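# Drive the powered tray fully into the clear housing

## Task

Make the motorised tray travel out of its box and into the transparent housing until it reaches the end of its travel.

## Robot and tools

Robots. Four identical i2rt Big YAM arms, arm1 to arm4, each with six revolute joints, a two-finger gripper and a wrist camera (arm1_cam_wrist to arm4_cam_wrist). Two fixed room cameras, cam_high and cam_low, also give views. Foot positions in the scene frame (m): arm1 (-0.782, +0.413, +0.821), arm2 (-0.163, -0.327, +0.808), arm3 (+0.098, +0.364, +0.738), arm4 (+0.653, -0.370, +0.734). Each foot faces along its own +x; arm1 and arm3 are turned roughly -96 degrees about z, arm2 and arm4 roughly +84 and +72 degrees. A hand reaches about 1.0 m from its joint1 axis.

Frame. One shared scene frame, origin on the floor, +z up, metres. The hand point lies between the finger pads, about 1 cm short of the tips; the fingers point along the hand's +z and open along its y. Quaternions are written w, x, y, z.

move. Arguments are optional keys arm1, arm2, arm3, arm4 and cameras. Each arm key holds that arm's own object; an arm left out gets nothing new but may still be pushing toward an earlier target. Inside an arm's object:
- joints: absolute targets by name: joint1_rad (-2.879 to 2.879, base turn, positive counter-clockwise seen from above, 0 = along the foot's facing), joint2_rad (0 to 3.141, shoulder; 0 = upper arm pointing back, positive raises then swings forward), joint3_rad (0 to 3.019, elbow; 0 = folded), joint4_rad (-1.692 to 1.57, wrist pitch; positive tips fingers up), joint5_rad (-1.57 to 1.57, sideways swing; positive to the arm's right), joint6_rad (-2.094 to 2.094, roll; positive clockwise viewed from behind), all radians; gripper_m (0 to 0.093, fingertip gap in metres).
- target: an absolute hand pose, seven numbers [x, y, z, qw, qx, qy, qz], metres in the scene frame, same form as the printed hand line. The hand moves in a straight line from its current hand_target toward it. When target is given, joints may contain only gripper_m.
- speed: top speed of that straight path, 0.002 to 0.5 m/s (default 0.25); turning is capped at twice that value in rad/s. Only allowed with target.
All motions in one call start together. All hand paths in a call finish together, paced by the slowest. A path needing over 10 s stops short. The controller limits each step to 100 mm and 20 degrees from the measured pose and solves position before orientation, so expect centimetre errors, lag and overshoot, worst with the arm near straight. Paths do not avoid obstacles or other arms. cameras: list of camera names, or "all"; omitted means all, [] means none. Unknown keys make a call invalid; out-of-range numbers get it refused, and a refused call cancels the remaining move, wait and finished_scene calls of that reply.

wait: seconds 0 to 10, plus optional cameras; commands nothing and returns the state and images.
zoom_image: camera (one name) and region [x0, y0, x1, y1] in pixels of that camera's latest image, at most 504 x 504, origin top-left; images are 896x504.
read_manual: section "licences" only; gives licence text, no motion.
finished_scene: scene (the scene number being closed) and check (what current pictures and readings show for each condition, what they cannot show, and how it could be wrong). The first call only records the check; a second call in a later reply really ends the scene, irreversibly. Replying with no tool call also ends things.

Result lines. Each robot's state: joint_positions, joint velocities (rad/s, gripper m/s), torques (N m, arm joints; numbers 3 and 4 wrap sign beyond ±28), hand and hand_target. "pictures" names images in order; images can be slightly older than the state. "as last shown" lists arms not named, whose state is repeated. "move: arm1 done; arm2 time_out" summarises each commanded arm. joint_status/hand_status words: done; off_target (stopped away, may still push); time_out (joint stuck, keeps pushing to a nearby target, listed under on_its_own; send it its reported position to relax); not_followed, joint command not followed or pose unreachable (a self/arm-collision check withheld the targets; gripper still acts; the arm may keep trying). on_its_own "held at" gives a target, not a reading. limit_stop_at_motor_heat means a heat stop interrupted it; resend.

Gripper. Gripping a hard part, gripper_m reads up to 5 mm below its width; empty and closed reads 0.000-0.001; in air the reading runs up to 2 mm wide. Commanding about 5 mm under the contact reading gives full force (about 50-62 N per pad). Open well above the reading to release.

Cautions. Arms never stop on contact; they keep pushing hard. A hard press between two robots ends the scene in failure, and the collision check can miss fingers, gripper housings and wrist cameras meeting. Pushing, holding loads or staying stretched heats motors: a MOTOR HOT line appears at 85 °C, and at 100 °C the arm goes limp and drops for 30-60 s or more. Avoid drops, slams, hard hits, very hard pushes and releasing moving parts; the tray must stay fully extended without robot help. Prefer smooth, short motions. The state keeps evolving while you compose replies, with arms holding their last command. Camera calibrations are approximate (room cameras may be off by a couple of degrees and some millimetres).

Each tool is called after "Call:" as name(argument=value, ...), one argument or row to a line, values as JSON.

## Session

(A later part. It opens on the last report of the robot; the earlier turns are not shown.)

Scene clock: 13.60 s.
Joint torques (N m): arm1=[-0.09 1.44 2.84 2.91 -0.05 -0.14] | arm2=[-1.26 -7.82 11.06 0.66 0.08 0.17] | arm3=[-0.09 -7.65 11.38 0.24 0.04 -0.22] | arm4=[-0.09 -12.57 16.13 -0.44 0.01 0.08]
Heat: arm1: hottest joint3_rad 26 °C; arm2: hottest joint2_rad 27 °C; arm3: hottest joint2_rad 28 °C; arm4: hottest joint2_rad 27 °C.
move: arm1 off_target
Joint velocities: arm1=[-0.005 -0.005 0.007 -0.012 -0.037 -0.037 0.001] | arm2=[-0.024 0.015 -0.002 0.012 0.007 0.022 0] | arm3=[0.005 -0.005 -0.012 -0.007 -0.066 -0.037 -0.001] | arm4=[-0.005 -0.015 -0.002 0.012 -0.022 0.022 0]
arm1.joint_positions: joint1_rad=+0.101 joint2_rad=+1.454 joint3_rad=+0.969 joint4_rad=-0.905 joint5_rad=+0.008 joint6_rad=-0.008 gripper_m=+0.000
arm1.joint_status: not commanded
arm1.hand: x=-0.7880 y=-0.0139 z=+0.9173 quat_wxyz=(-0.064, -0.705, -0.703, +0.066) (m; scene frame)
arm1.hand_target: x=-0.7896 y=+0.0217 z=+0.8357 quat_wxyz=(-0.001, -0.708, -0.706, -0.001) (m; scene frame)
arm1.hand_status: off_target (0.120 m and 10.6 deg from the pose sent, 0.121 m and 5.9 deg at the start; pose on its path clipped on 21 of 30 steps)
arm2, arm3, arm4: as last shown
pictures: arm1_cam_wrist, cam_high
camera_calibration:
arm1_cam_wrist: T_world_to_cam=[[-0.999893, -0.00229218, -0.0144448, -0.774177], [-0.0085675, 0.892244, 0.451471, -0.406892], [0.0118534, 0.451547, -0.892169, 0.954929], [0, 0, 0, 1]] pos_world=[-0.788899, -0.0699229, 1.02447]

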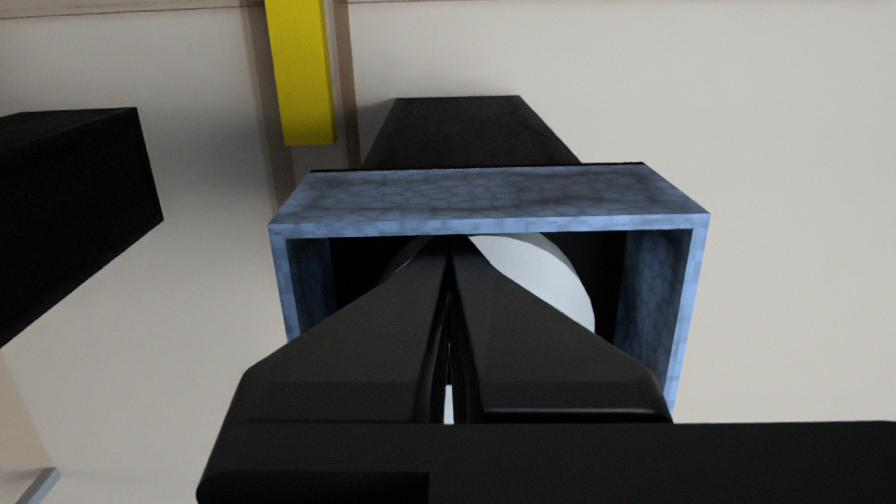

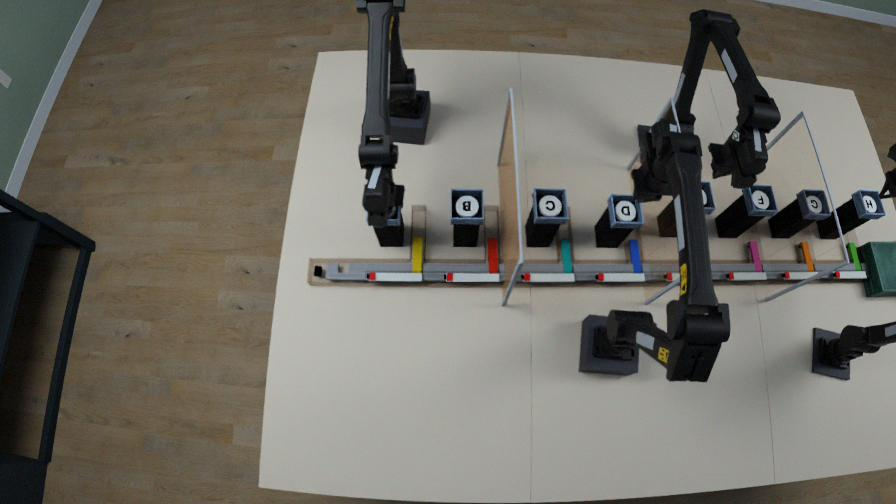

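Call:
move(
  cameras=["cam_low", "arm2_cam_wrist", "arm4_cam_wrist"],
)

Scene clock: 14.13 s.
Joint torques (N m): arm1=[-0.15 1.49 2.88 2.92 -0.06 -0.15] | arm2=[-1.26 -8.29 10.91 0.61 0.06 0.19] | arm3=[-0.09 -7.53 11.34 0.24 0.05 -0.22] | arm4=[-0.09 -12.51 16.12 -0.44 0.01 0.08]
Heat: arm1: hottest joint3_rad 26 °C; arm2: hottest joint2_rad 27 °C; arm3: hottest joint2_rad 28 °C; arm4: hottest joint2_rad 27 °C.
Joint velocities: arm1=[-0.005 0.015 0.012 -0.002 -0.022 -0.037 0] | arm2=[0.005 -0.015 -0.002 -0.002 -0.081 0.066 0.001] | arm3=[0.005 0.005 0.002 0.002 -0.066 -0.022 0] | arm4=[-0.005 0.005 -0.007 -0.007 0.022 -0.022 -0.001]
arm1.joint_positions: joint1_rad=+0.101 joint2_rad=+1.454 joint3_rad=+0.969 joint4_rad=-0.905 joint5_rad=+0.008 joint6_rad=-0.008 gripper_m=+0.000
arm1.joint_status: not commanded
arm1.hand: x=-0.7880 y=-0.0139 z=+0.9173 quat_wxyz=(-0.064, -0.705, -0.703, +0.066) (m; scene frame)
arm1.hand_target: x=-0.7896 y=+0.0217 z=+0.8357 quat_wxyz=(-0.001, -0.708, -0.706, -0.001) (m; scene frame)
arm1.hand_status: off_target (0.120 m and 10.6 deg from the pose sent, 0.121 m and 5.9 deg at the start; pose on its path clipped on 21 of 30 steps)
arm2.joint_positions: joint1_rad=+0.019 joint2_rad=+1.175 joint3_rad=+1.157 joint4_rad=-1.562 joint5_rad=-0.021 joint6_rad=-0.113 gripper_m=+0.001
arm2.joint_status: not commanded
arm2.hand: x=-0.1419 y=-0.0105 z=+1.0617 quat_wxyz=(+0.006, +0.717, -0.697, -0.002) (m; scene frame)
arm2.hand_target: x=-0.1356 y=-0.0042 z=+1.0596 quat_wxyz=(+0.004, +0.709, -0.705, -0.002) (m; scene frame)
arm2.hand_status: not commanded
arm3.joint_positions: joint1_rad=+0.006 joint2_rad=+1.059 joint3_rad=+1.271 joint4_rad=-1.690 joint5_rad=-0.003 joint6_rad=-0.038 gripper_m=+0.000
arm3.joint_status: not commanded
arm3.hand: x=+0.0761 y=+0.0682 z=+1.0637 quat_wxyz=(-0.031, -0.715, -0.698, +0.025) (m; scene frame)
arm3.hand_target: x=+0.0795 y=+0.0684 z=+1.0606 quat_wxyz=(-0.023, -0.707, -0.706, +0.018) (m; scene frame)
arm3.hand_status: not commanded
arm4.joint_positions: joint1_rad=+0.078 joint2_rad=+1.521 joint3_rad=+1.604 joint4_rad=-1.670 joint5_rad=+0.004 joint6_rad=-0.188 gripper_m=+0.000
arm4.joint_status: not commanded
arm4.hand: x=+0.7228 y=+0.0737 z=+1.0282 quat_wxyz=(+0.008, +0.718, -0.696, +0.011) (m; scene frame)
arm4.hand_target: x=+0.7285 y=+0.0847 z=+1.0550 quat_wxyz=(-0.018, +0.711, -0.703, -0.006) (m; scene frame)
arm4.hand_status: not commanded
pictures: arm2_cam_wrist, arm4_cam_wrist, cam_low
camera_calibration:
arm2_cam_wrist: T_world_to_cam=[[0.999327, 0.0366731, 0.000259612, 0.140019], [0.0292862, -0.802258, 0.596258, -0.633216], [0.0220749, -0.595849, -0.802793, 0.976869], [0, 0, 0, 1]] pos_world=[-0.142945, 0.068929, 1.16175]
arm4_cam_wrist: T_world_to_cam=[[0.999282, 0.0350004, 0.0144914, -0.741247], [0.018817, -0.79063, 0.612006, -0.580182], [0.0328778, -0.611294, -0.790721, 0.958896], [0, 0, 0, 1]] pos_world=[0.720106, 0.153402, 1.12404]

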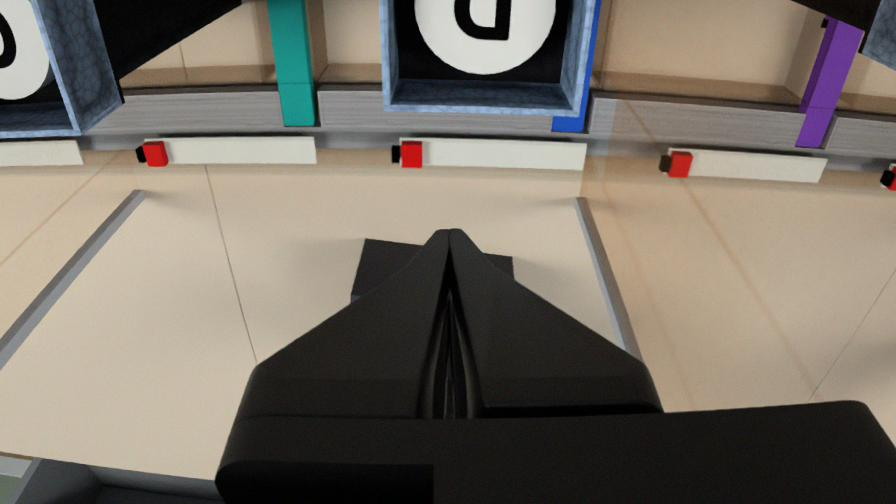

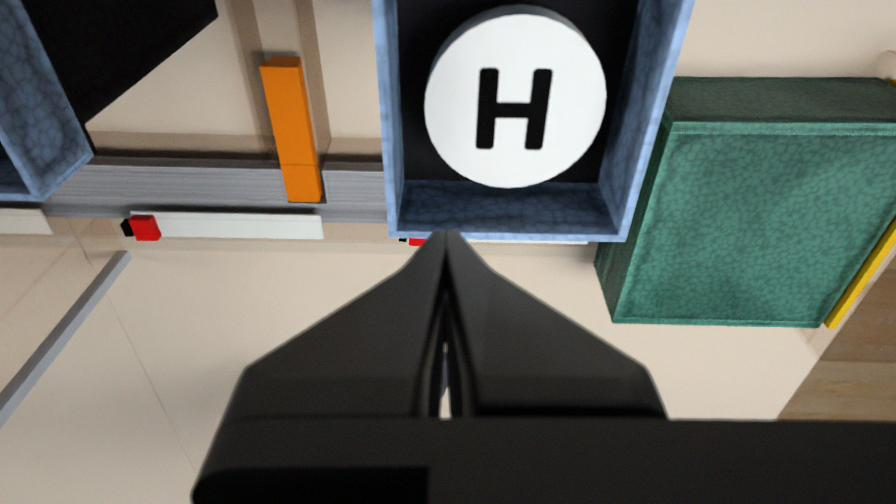

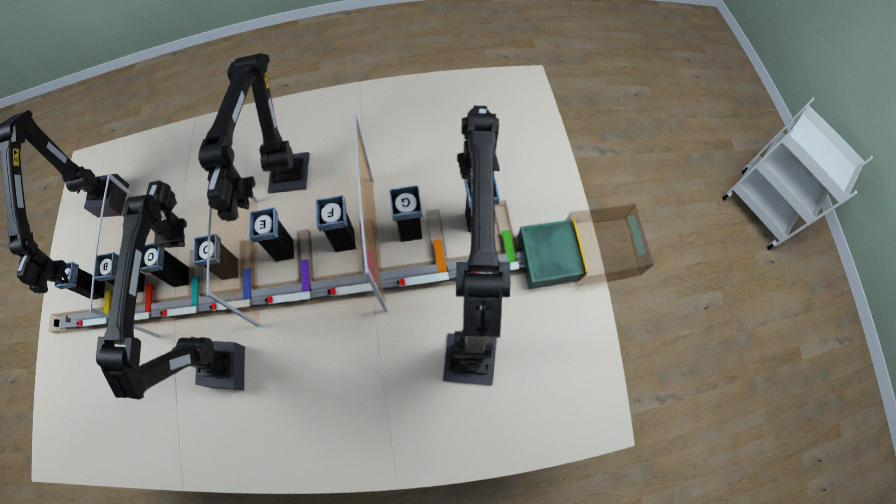

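Call:
move(
  arm1={"target": [-0.791, 0.0, 0.97, 0, 0.7071, 0.7071, 0], "speed": 0.25},
  cameras=["arm1_cam_wrist", "cam_high", "cam_low"],
)

Call:
zoom_image(
  camera="cam_high",
  region=[300, 180, 520, 300],
)

Scene clock: 15.80 s.
Joint torques (N m): arm1=[-0.21 -9.29 11.37 0.43 -0.03 -0.14] | arm2=[-1.73 -7.65 10.99 0.62 0.08 0.21] | arm3=[-0.26 -7.65 11.36 0.27 0.04 -0.23] | arm4=[-0.09 -12.57 16.13 -0.43 0.01 0.07]
Heat: arm1: hottest joint3_rad 26 °C; arm2: hottest joint2_rad 27 °C; arm3: hottest joint2_rad 28 °C; arm4: hottest joint2_rad 27 °C.
move: arm1 off_target
Joint velocities: arm1=[-0.015 0.015 0.007 -0.012 -0.007 0.051 -0.002] | arm2=[-0.015 0.005 -0.002 0.002 -0.051 0.007 0] | arm3=[-0.005 -0.015 -0.007 0.022 -0.051 0.095 0.001] | arm4=[-0.024 -0.015 0.002 -0.012 -0.022 -0.022 0]
arm1.joint_positions: joint1_rad=+0.101 joint2_rad=+1.464 joint3_rad=+1.100 joint4_rad=-1.247 joint5_rad=+0.008 joint6_rad=-0.008 gripper_m=+0.000
arm1.joint_status: not commanded
arm1.hand: x=-0.7880 y=+0.0173 z=+0.9552 quat_wxyz=(+0.013, -0.707, -0.707, -0.013) (m; scene frame)
arm1.hand_target: x=-0.7908 y=+0.0000 z=+0.9707 quat_wxyz=(-0.001, -0.708, -0.706, +0.000) (m; scene frame)
arm1.hand_status: off_target (0.023 m and 2.1 deg from the pose sent, 0.055 m and 10.6 deg at the start)
arm2, arm3, arm4: as last shown
pictures: arm1_cam_wrist, cam_high, cam_low
camera_calibration:
arm1_cam_wrist: T_world_to_cam=[[-0.99986, -0.000354296, -0.0167004, -0.771396], [-0.0109003, 0.771412, 0.636242, -0.628069], [0.0126575, 0.636335, -0.771309, 0.856661], [0, 0, 0, 1]] pos_world=[-0.788977, -0.0608973, 1.04747]

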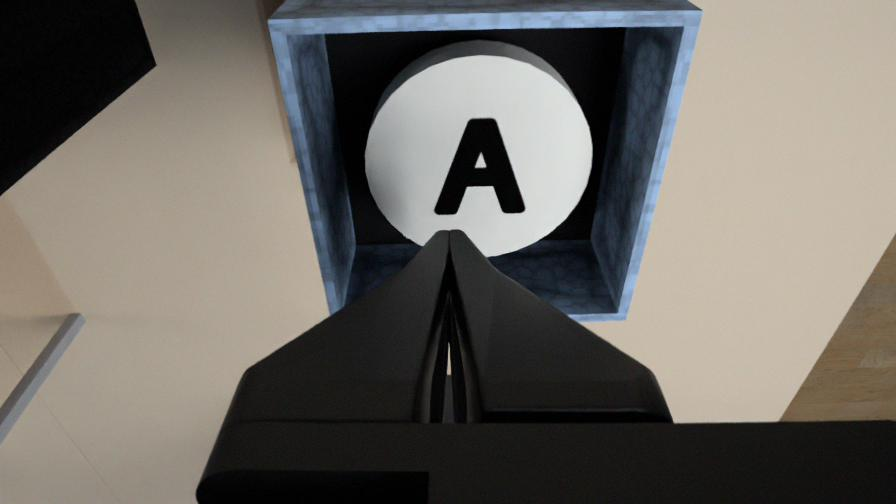

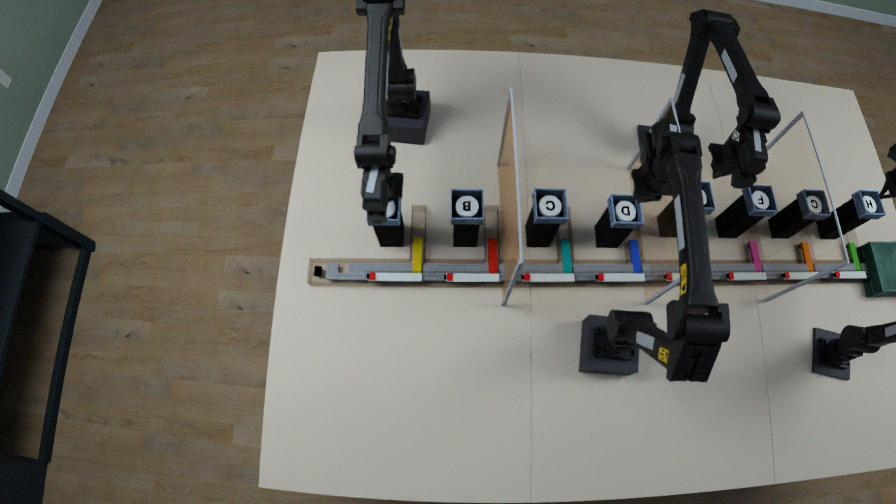

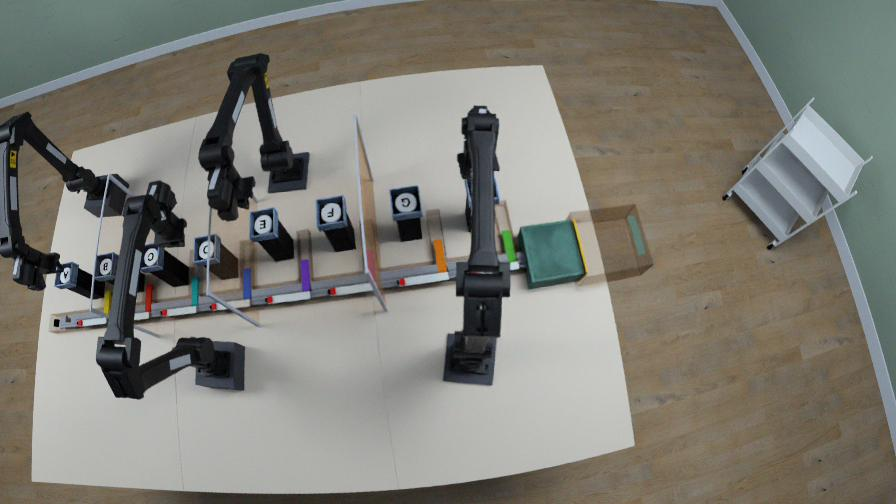

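Scaled by 2.291 from the camera's 896x504 image, which has a finer 1280x720 frame.

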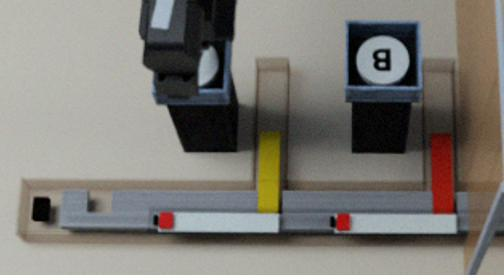

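Call:
move(
  arm2={"target": [-0.126, 0.015, 0.96, 0, 0.7071, -0.7071, 0], "speed": 0.3},
  arm3={"target": [0.083, 0.07, 0.96, 0, 0.7071, 0.7071, 0], "speed": 0.3},
  arm4={"target": [0.751, 0.078, 0.96, 0, 0.7071, -0.7071, 0], "speed": 0.3},
  cameras=["arm2_cam_wrist", "arm3_cam_wrist", "arm4_cam_wrist"],
)

Scene clock: 17.60 s.
Joint torques (N m): arm1=[-0.09 -9.11 11.38 0.46 -0.02 -0.14] | arm2=[-1.26 -9 10.07 0.83 0.07 0.08] | arm3=[-0.32 -7.36 11.21 1.05 0.06 -0.11] | arm4=[0.15 -12.4 9.68 0.31 -0.17 -0.2]
Heat: arm1: hottest joint3_rad 27 °C; arm2: hottest joint2_rad 27 °C; arm3: hottest joint2_rad 28 °C; arm4: hottest joint2_rad 27 °C.
move: arm2 done; arm3 done; arm4 done
Joint velocities: arm1=[0.015 0.005 -0.007 0.002 0.037 0.022 0] | arm2=[0.015 -0.015 -0.017 -0.002 0.022 -0.007 0.002] | arm3=[-0.005 -0.005 0.007 -0.002 -0.007 -0.007 -0.001] | arm4=[-0.005 0.005 0.007 0.007 -0.037 0.022 0.001]
arm1.joint_positions: joint1_rad=+0.101 joint2_rad=+1.464 joint3_rad=+1.100 joint4_rad=-1.247 joint5_rad=+0.008 joint6_rad=-0.008 gripper_m=+0.000
arm1.joint_status: not commanded
arm1.hand: x=-0.7880 y=+0.0174 z=+0.9552 quat_wxyz=(+0.013, -0.707, -0.707, -0.013) (m; scene frame)
arm1.hand_target: x=-0.7908 y=+0.0000 z=+0.9707 quat_wxyz=(-0.001, -0.708, -0.706, +0.000) (m; scene frame)
arm1.hand_status: not commanded
arm2.joint_positions: joint1_rad=+0.003 joint2_rad=+1.264 joint3_rad=+0.974 joint4_rad=-1.278 joint5_rad=-0.013 joint6_rad=-0.113 gripper_m=+0.001
arm2.joint_status: not commanded
arm2.hand: x=-0.1324 y=+0.0097 z=+0.9655 quat_wxyz=(-0.001, +0.712, -0.702, -0.003) (m; scene frame)
arm2.hand_target: x=-0.1259 y=+0.0137 z=+0.9599 quat_wxyz=(+0.000, +0.707, -0.707, +0.000) (m; scene frame)
arm2.hand_status: done (0.010 m and 0.8 deg from the pose sent, 0.106 m and 1.9 deg at the start)
arm3.joint_positions: joint1_rad=+0.021 joint2_rad=+1.065 joint3_rad=+1.020 joint4_rad=-1.503 joint5_rad=+0.008 joint6_rad=-0.038 gripper_m=+0.000
arm3.joint_status: not commanded
arm3.hand: x=+0.0799 y=+0.0762 z=+0.9661 quat_wxyz=(-0.004, -0.711, -0.703, +0.003) (m; scene frame)
arm3.hand_target: x=+0.0831 y=+0.0722 z=+0.9604 quat_wxyz=(+0.000, -0.707, -0.707, +0.000) (m; scene frame)
arm3.hand_status: done (0.009 m and 0.8 deg from the pose sent, 0.104 m and 4.8 deg at the start)
arm4.joint_positions: joint1_rad=+0.020 joint2_rad=+1.527 joint3_rad=+1.441 joint4_rad=-1.482 joint5_rad=-0.002 joint6_rad=-0.206 gripper_m=+0.000
arm4.joint_status: not commanded
arm4.hand: x=+0.7487 y=+0.0756 z=+0.9633 quat_wxyz=(+0.001, +0.704, -0.710, +0.003) (m; scene frame)
arm4.hand_target: x=+0.7511 y=+0.0777 z=+0.9600 quat_wxyz=(+0.000, +0.707, -0.707, +0.001) (m; scene frame)
arm4.hand_status: done (0.005 m and 0.6 deg from the pose sent, 0.074 m and 2.4 deg at the start)
pictures: arm2_cam_wrist, arm3_cam_wrist, arm4_cam_wrist
camera_calibration:
arm2_cam_wrist: T_world_to_cam=[[0.999751, 0.0203355, 0.00922172, 0.121416], [0.0110422, -0.809231, 0.587386, -0.553676], [0.0194073, -0.587138, -0.809254, 0.917275], [0, 0, 0, 1]] pos_world=[-0.133073, 0.0880456, 1.06641]
arm3_cam_wrist: T_world_to_cam=[[-0.999912, 0.0121239, -0.00541946, 0.0833195], [0.00669464, 0.81263, 0.582742, -0.622584], [0.0114691, 0.582654, -0.812639, 0.867609], [0, 0, 0, 1]] pos_world=[0.0775294, -0.000596471, 1.06831]
arm4_cam_wrist: T_world_to_cam=[[0.999904, -0.0049314, 0.0129673, -0.762241], [-0.0116873, -0.803036, 0.595816, -0.500089], [0.007475, -0.59591, -0.803016, 0.937554], [0, 0, 0, 1]] pos_world=[0.749315, 0.153349, 1.06072]

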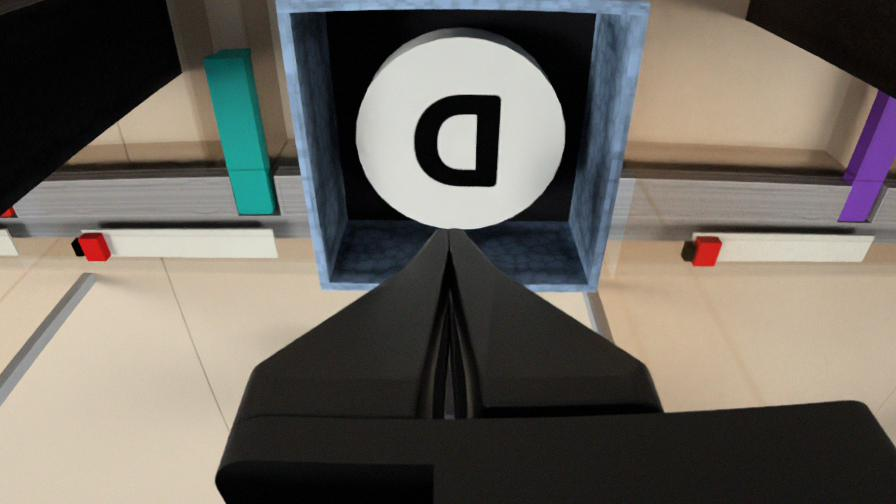

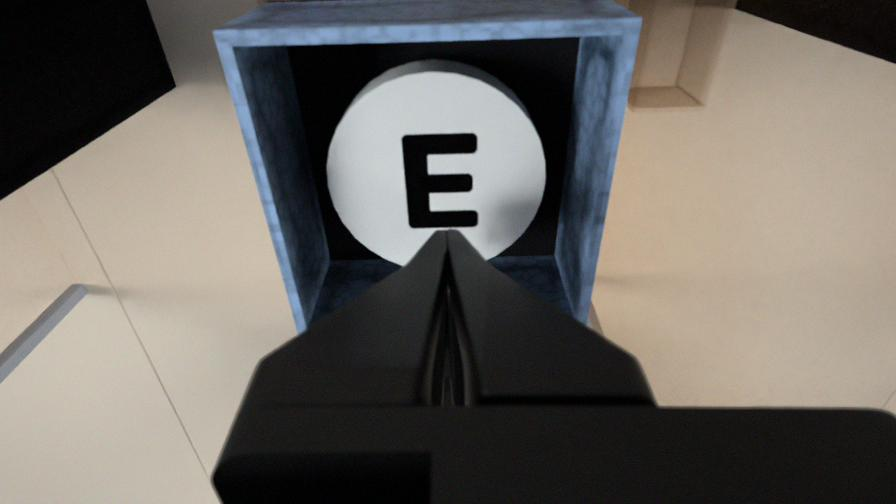

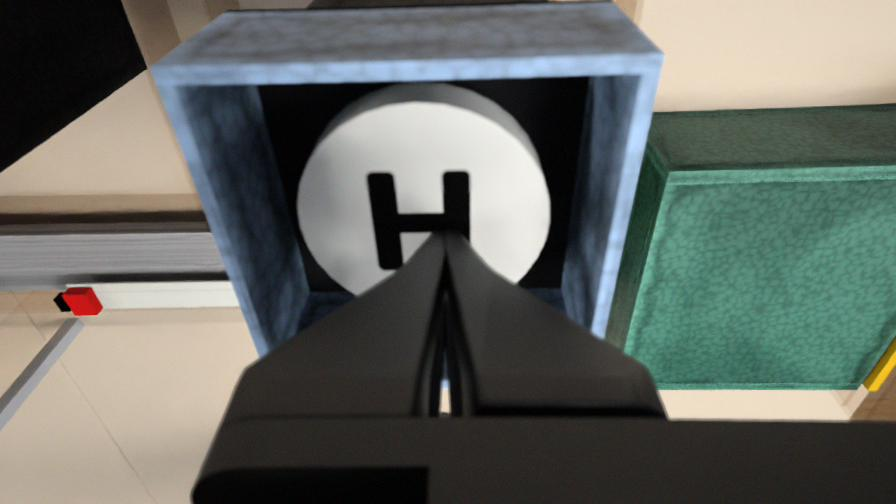

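Call:
move(
  arm2={"target": [-0.122, 0.022, 0.84, 0.037, 0.7061, -0.7061, 0.037], "speed": 0.2},
  cameras=["cam_high", "cam_low", "arm2_cam_wrist"],
)

Scene clock: 19.17 s.
Joint torques (N m): arm1=[-0.15 -9 11.41 0.51 -0.04 -0.14] | arm2=[-1.61 0.56 3.84 3.28 0.27 0.08] | arm3=[-0.21 -7.18 11.25 1.01 0.06 -0.11] | arm4=[0.09 -12.1 9.59 0.36 -0.17 -0.18]
Heat: arm1: hottest joint3_rad 28 °C; arm2: hottest joint2_rad 27 °C; arm3: hottest joint2_rad 28 °C; arm4: hottest joint2_rad 27 °C.
move: arm2 off_target
Joint velocities: arm1=[-0.005 -0.015 0.007 0.002 -0.051 -0.022 -0.001] | arm2=[-0.015 -0.015 0.012 0.002 0.066 -0.066 -0.001] | arm3=[-0.005 -0.005 -0.007 -0.017 -0.081 -0.051 -0.001] | arm4=[-0.015 -0.005 0.002 -0.017 -0.007 -0.081 0]
arm1: as last shown
arm2.joint_positions: joint1_rad=+0.003 joint2_rad=+1.351 joint3_rad=+0.918 joint4_rad=-1.114 joint5_rad=-0.006 joint6_rad=-0.113 gripper_m=+0.001
arm2.joint_status: not commanded
arm2.hand: x=-0.1288 y=+0.0289 z=+0.9175 quat_wxyz=(-0.011, +0.712, -0.702, -0.007) (m; scene frame)
arm2.hand_target: x=-0.1243 y=+0.0092 z=+0.8515 quat_wxyz=(+0.038, +0.706, -0.706, +0.037) (m; scene frame)
arm2.hand_status: off_target (0.078 m and 7.6 deg from the pose sent, 0.127 m and 6.4 deg at the start)
arm3.joint_positions: joint1_rad=+0.021 joint2_rad=+1.065 joint3_rad=+1.020 joint4_rad=-1.502 joint5_rad=+0.008 joint6_rad=-0.038 gripper_m=+0.000
arm3.joint_status: not commanded
arm3.hand: x=+0.0799 y=+0.0761 z=+0.9661 quat_wxyz=(-0.004, -0.711, -0.703, +0.003) (m; scene frame)
arm3.hand_target: x=+0.0831 y=+0.0722 z=+0.9604 quat_wxyz=(+0.000, -0.707, -0.707, +0.000) (m; scene frame)
arm3.hand_status: not commanded
arm4.joint_positions: joint1_rad=+0.020 joint2_rad=+1.527 joint3_rad=+1.441 joint4_rad=-1.481 joint5_rad=-0.002 joint6_rad=-0.206 gripper_m=+0.000
arm4.joint_status: not commanded
arm4.hand: x=+0.7487 y=+0.0757 z=+0.9633 quat_wxyz=(+0.001, +0.704, -0.710, +0.003) (m; scene frame)
arm4.hand_target: x=+0.7511 y=+0.0777 z=+0.9600 quat_wxyz=(+0.000, +0.707, -0.707, +0.001) (m; scene frame)
arm4.hand_status: not commanded
pictures: arm2_cam_wrist, cam_high, cam_low
camera_calibration:
arm2_cam_wrist: T_world_to_cam=[[0.999617, 0.020117, 0.0190244, 0.108859], [0.00567326, -0.821337, 0.570415, -0.494813], [0.0271005, -0.570088, -0.821136, 0.901044], [0, 0, 0, 1]] pos_world=[-0.130429, 0.105076, 1.02006]

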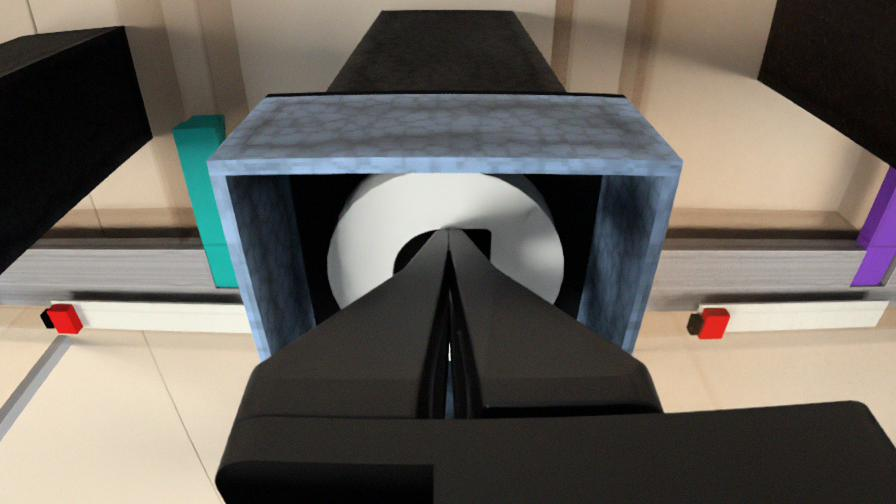

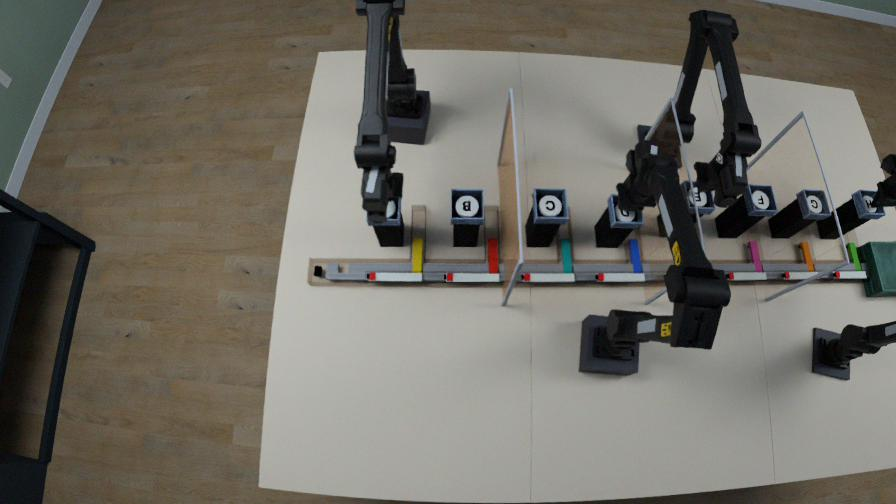

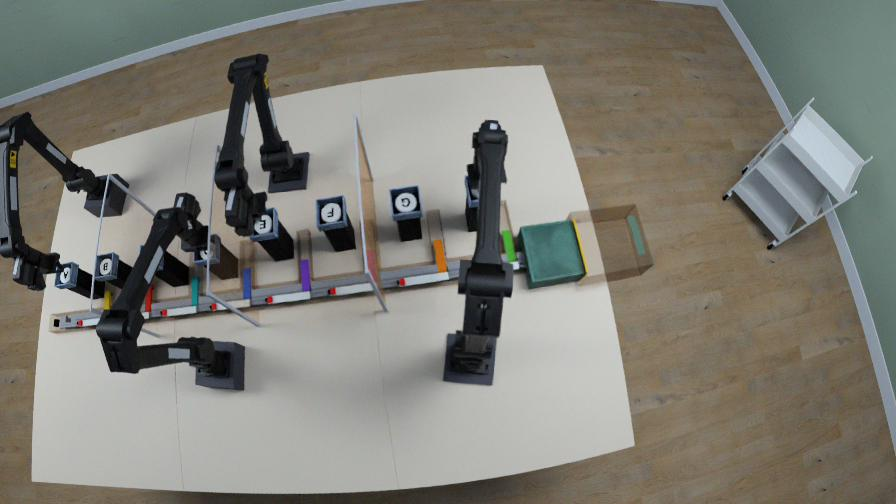

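Call:
zoom_image(
  camera="cam_high",
  region=[300, 230, 600, 300],
)

Call:
zoom_image(
  camera="arm2_cam_wrist",
  region=[200, 80, 700, 380],
)

Call:
zoom_image(
  camera="cam_high",
  region=[580, 170, 896, 310],
)

Scaled by 1.680 from the camera's 896x504 image, which has a finer 1280x720 frame.

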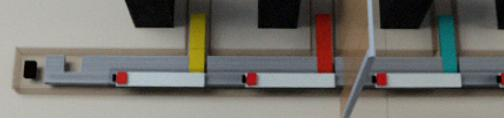

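Scaled by 1.008 from the camera's 896x504 image, which has a finer 1280x720 frame.

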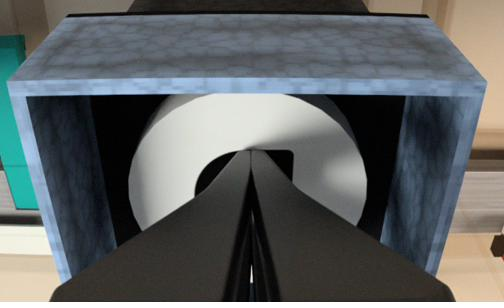

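Scaled by 1.595 from the camera's 896x504 image, which has a finer 1280x720 frame.

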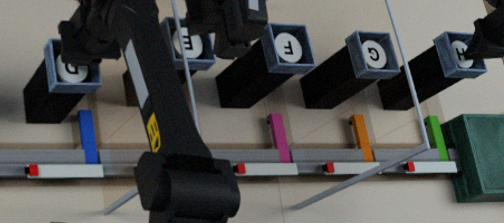

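Call:
move(
  arm3={"target": [0.086, 0.068, 0.84, -0.037, 0.7061, 0.7061, 0.037], "speed": 0.2},
  arm4={"target": [0.745, 0.074, 0.84, 0.037, 0.7061, -0.7061, 0.037], "speed": 0.2},
)

Scene clock: 20.80 s.
Joint torques (N m): arm1=[-0.03 -8.94 11.4 0.47 -0.02 -0.14] | arm2=[-1.26 0.73 3.82 3.25 0.24 0.09] | arm3=[-0.38 1.85 0.39 3.41 0.03 -0.04] | arm4=[1.2 -0.5 1.42 1.88 0.01 0.01]
Heat: arm1: hottest joint3_rad 28 °C; arm2: hottest joint2_rad 27 °C; arm3: hottest joint2_rad 28 °C; arm4: hottest joint2_rad 27 °C.
move: arm3 off_target; arm4 off_target
Joint velocities: arm1=[-0.005 0.005 -0.007 -0.007 0.022 0.007 0.001] | arm2=[-0.005 -0.015 -0.017 0.007 -0.066 0.007 0] | arm3=[-0.015 -0.005 -0.012 -0.002 -0.081 0.007 0.001] | arm4=[0.005 -0.015 -0.027 -0.007 0.051 0.022 0]
arm1: as last shown
arm2.joint_positions: joint1_rad=+0.003 joint2_rad=+1.351 joint3_rad=+0.918 joint4_rad=-1.114 joint5_rad=-0.006 joint6_rad=-0.113 gripper_m=+0.001
arm2.joint_status: not commanded
arm2.hand: x=-0.1288 y=+0.0289 z=+0.9175 quat_wxyz=(-0.011, +0.712, -0.702, -0.007) (m; scene frame)
arm2.hand_target: x=-0.1243 y=+0.0092 z=+0.8515 quat_wxyz=(+0.038, +0.706, -0.706, +0.037) (m; scene frame)
arm2.hand_status: not commanded
arm3.joint_positions: joint1_rad=+0.028 joint2_rad=+1.058 joint3_rad=+0.935 joint4_rad=-1.347 joint5_rad=+0.013 joint6_rad=-0.038 gripper_m=+0.000
arm3.joint_status: not commanded
arm3.hand: x=+0.0807 y=+0.0624 z=+0.9365 quat_wxyz=(-0.028, -0.708, -0.705, +0.033) (m; scene frame)
arm3.hand_target: x=+0.0856 y=+0.0873 z=+0.8564 quat_wxyz=(+0.038, -0.706, -0.706, -0.036) (m; scene frame)
arm3.hand_status: off_target (0.097 m and 11.0 deg from the pose sent, 0.127 m and 6.6 deg at the start)
arm4.joint_positions: joint1_rad=+0.026 joint2_rad=+1.487 joint3_rad=+1.346 joint4_rad=-1.351 joint5_rad=+0.015 joint6_rad=-0.206 gripper_m=+0.000
arm4.joint_status: not commanded
arm4.hand: x=+0.7491 y=+0.0762 z=+0.9451 quat_wxyz=(-0.035, +0.706, -0.707, -0.011) (m; scene frame)
arm4.hand_target: x=+0.7430 y=+0.0608 z=+0.8554 quat_wxyz=(+0.037, +0.707, -0.706, +0.038) (m; scene frame)
arm4.hand_status: off_target (0.105 m and 9.9 deg from the pose sent, 0.123 m and 5.7 deg at the start; pose on its path clipped on 23 of 41 steps)
pictures: arm1_cam_wrist, arm2_cam_wrist, arm3_cam_wrist, arm4_cam_wrist, cam_high, cam_low
camera_calibration:
arm1_cam_wrist: T_world_to_cam=[[-0.99986, -0.000350538, -0.0167039, -0.771391], [-0.0109045, 0.77117, 0.636536, -0.628423], [0.0126584, 0.63663, -0.771066, 0.856368], [0, 0, 0, 1]] pos_world=[-0.788977, -0.0608387, 1.04745]
arm2_cam_wrist: T_world_to_cam=[[0.999617, 0.020117, 0.0190244, 0.108859], [0.00567326, -0.821337, 0.570415, -0.494813], [0.0271005, -0.570088, -0.821136, 0.901044], [0, 0, 0, 1]] pos_world=[-0.130429, 0.105076, 1.02006]
arm3_cam_wrist: T_world_to_cam=[[-0.999978, 0.00618788, 0.00256688, 0.0769938], [0.00662229, 0.855185, 0.518281, -0.536419], [0.0010119, 0.518286, -0.855207, 0.896326], [0, 0, 0, 1]] pos_world=[0.0796374, -0.00629259, 1.04436]
arm4_cam_wrist: T_world_to_cam=[[0.999003, -0.00103877, 0.0446342, -0.791999], [-0.0248668, -0.843252, 0.536943, -0.420181], [0.0370801, -0.537517, -0.842437, 0.933959], [0, 0, 0, 1]] pos_world=[0.74613, 0.146878, 1.04776]

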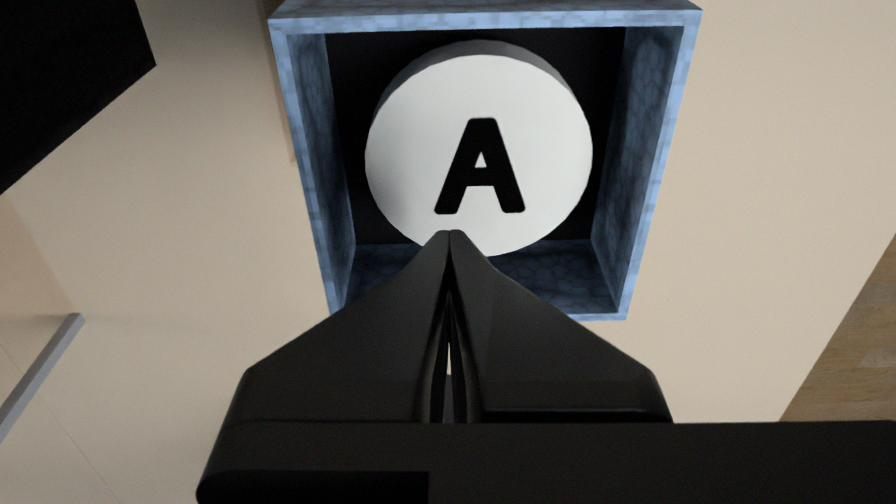

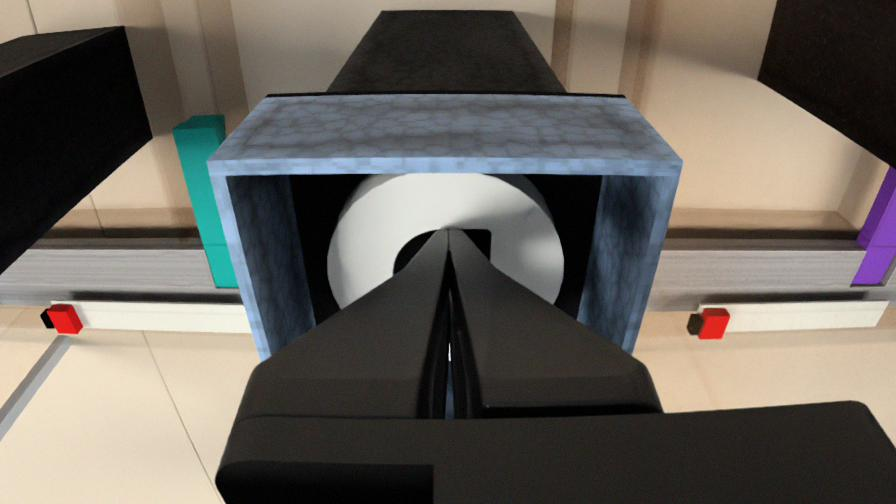

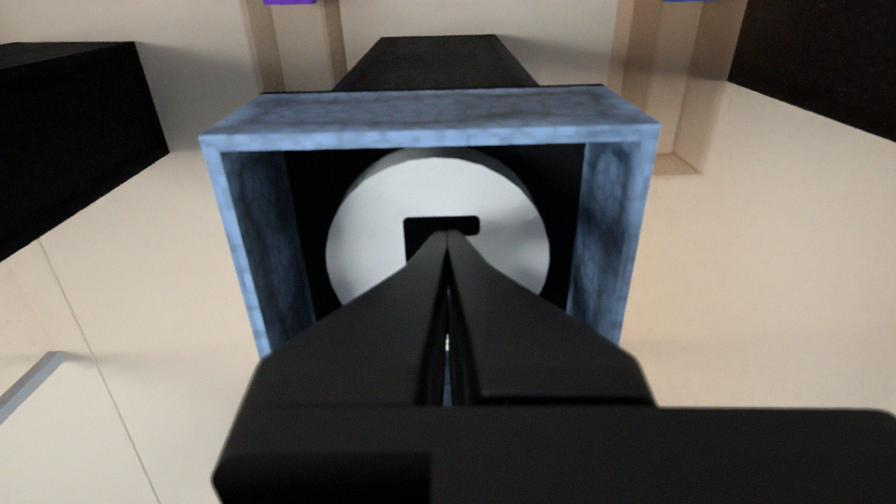

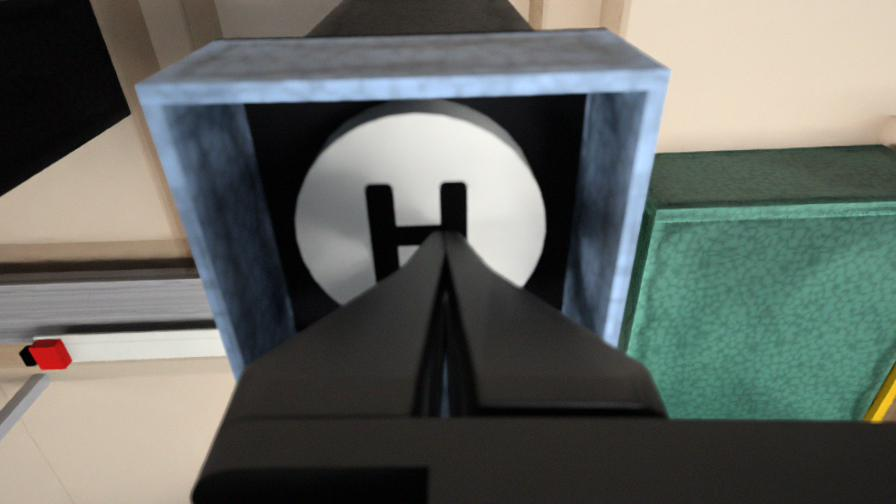

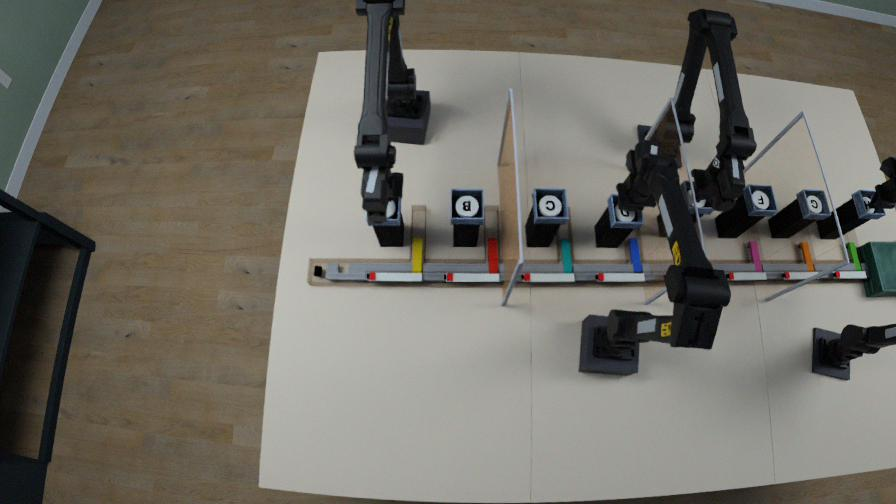

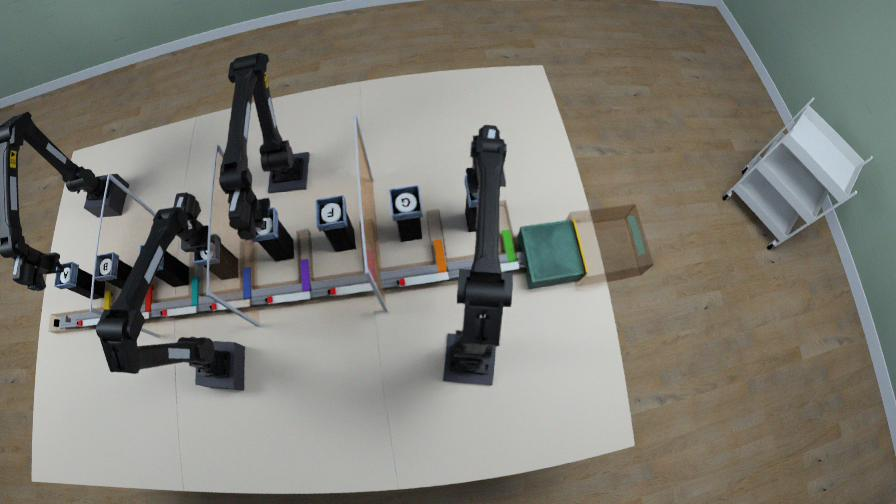

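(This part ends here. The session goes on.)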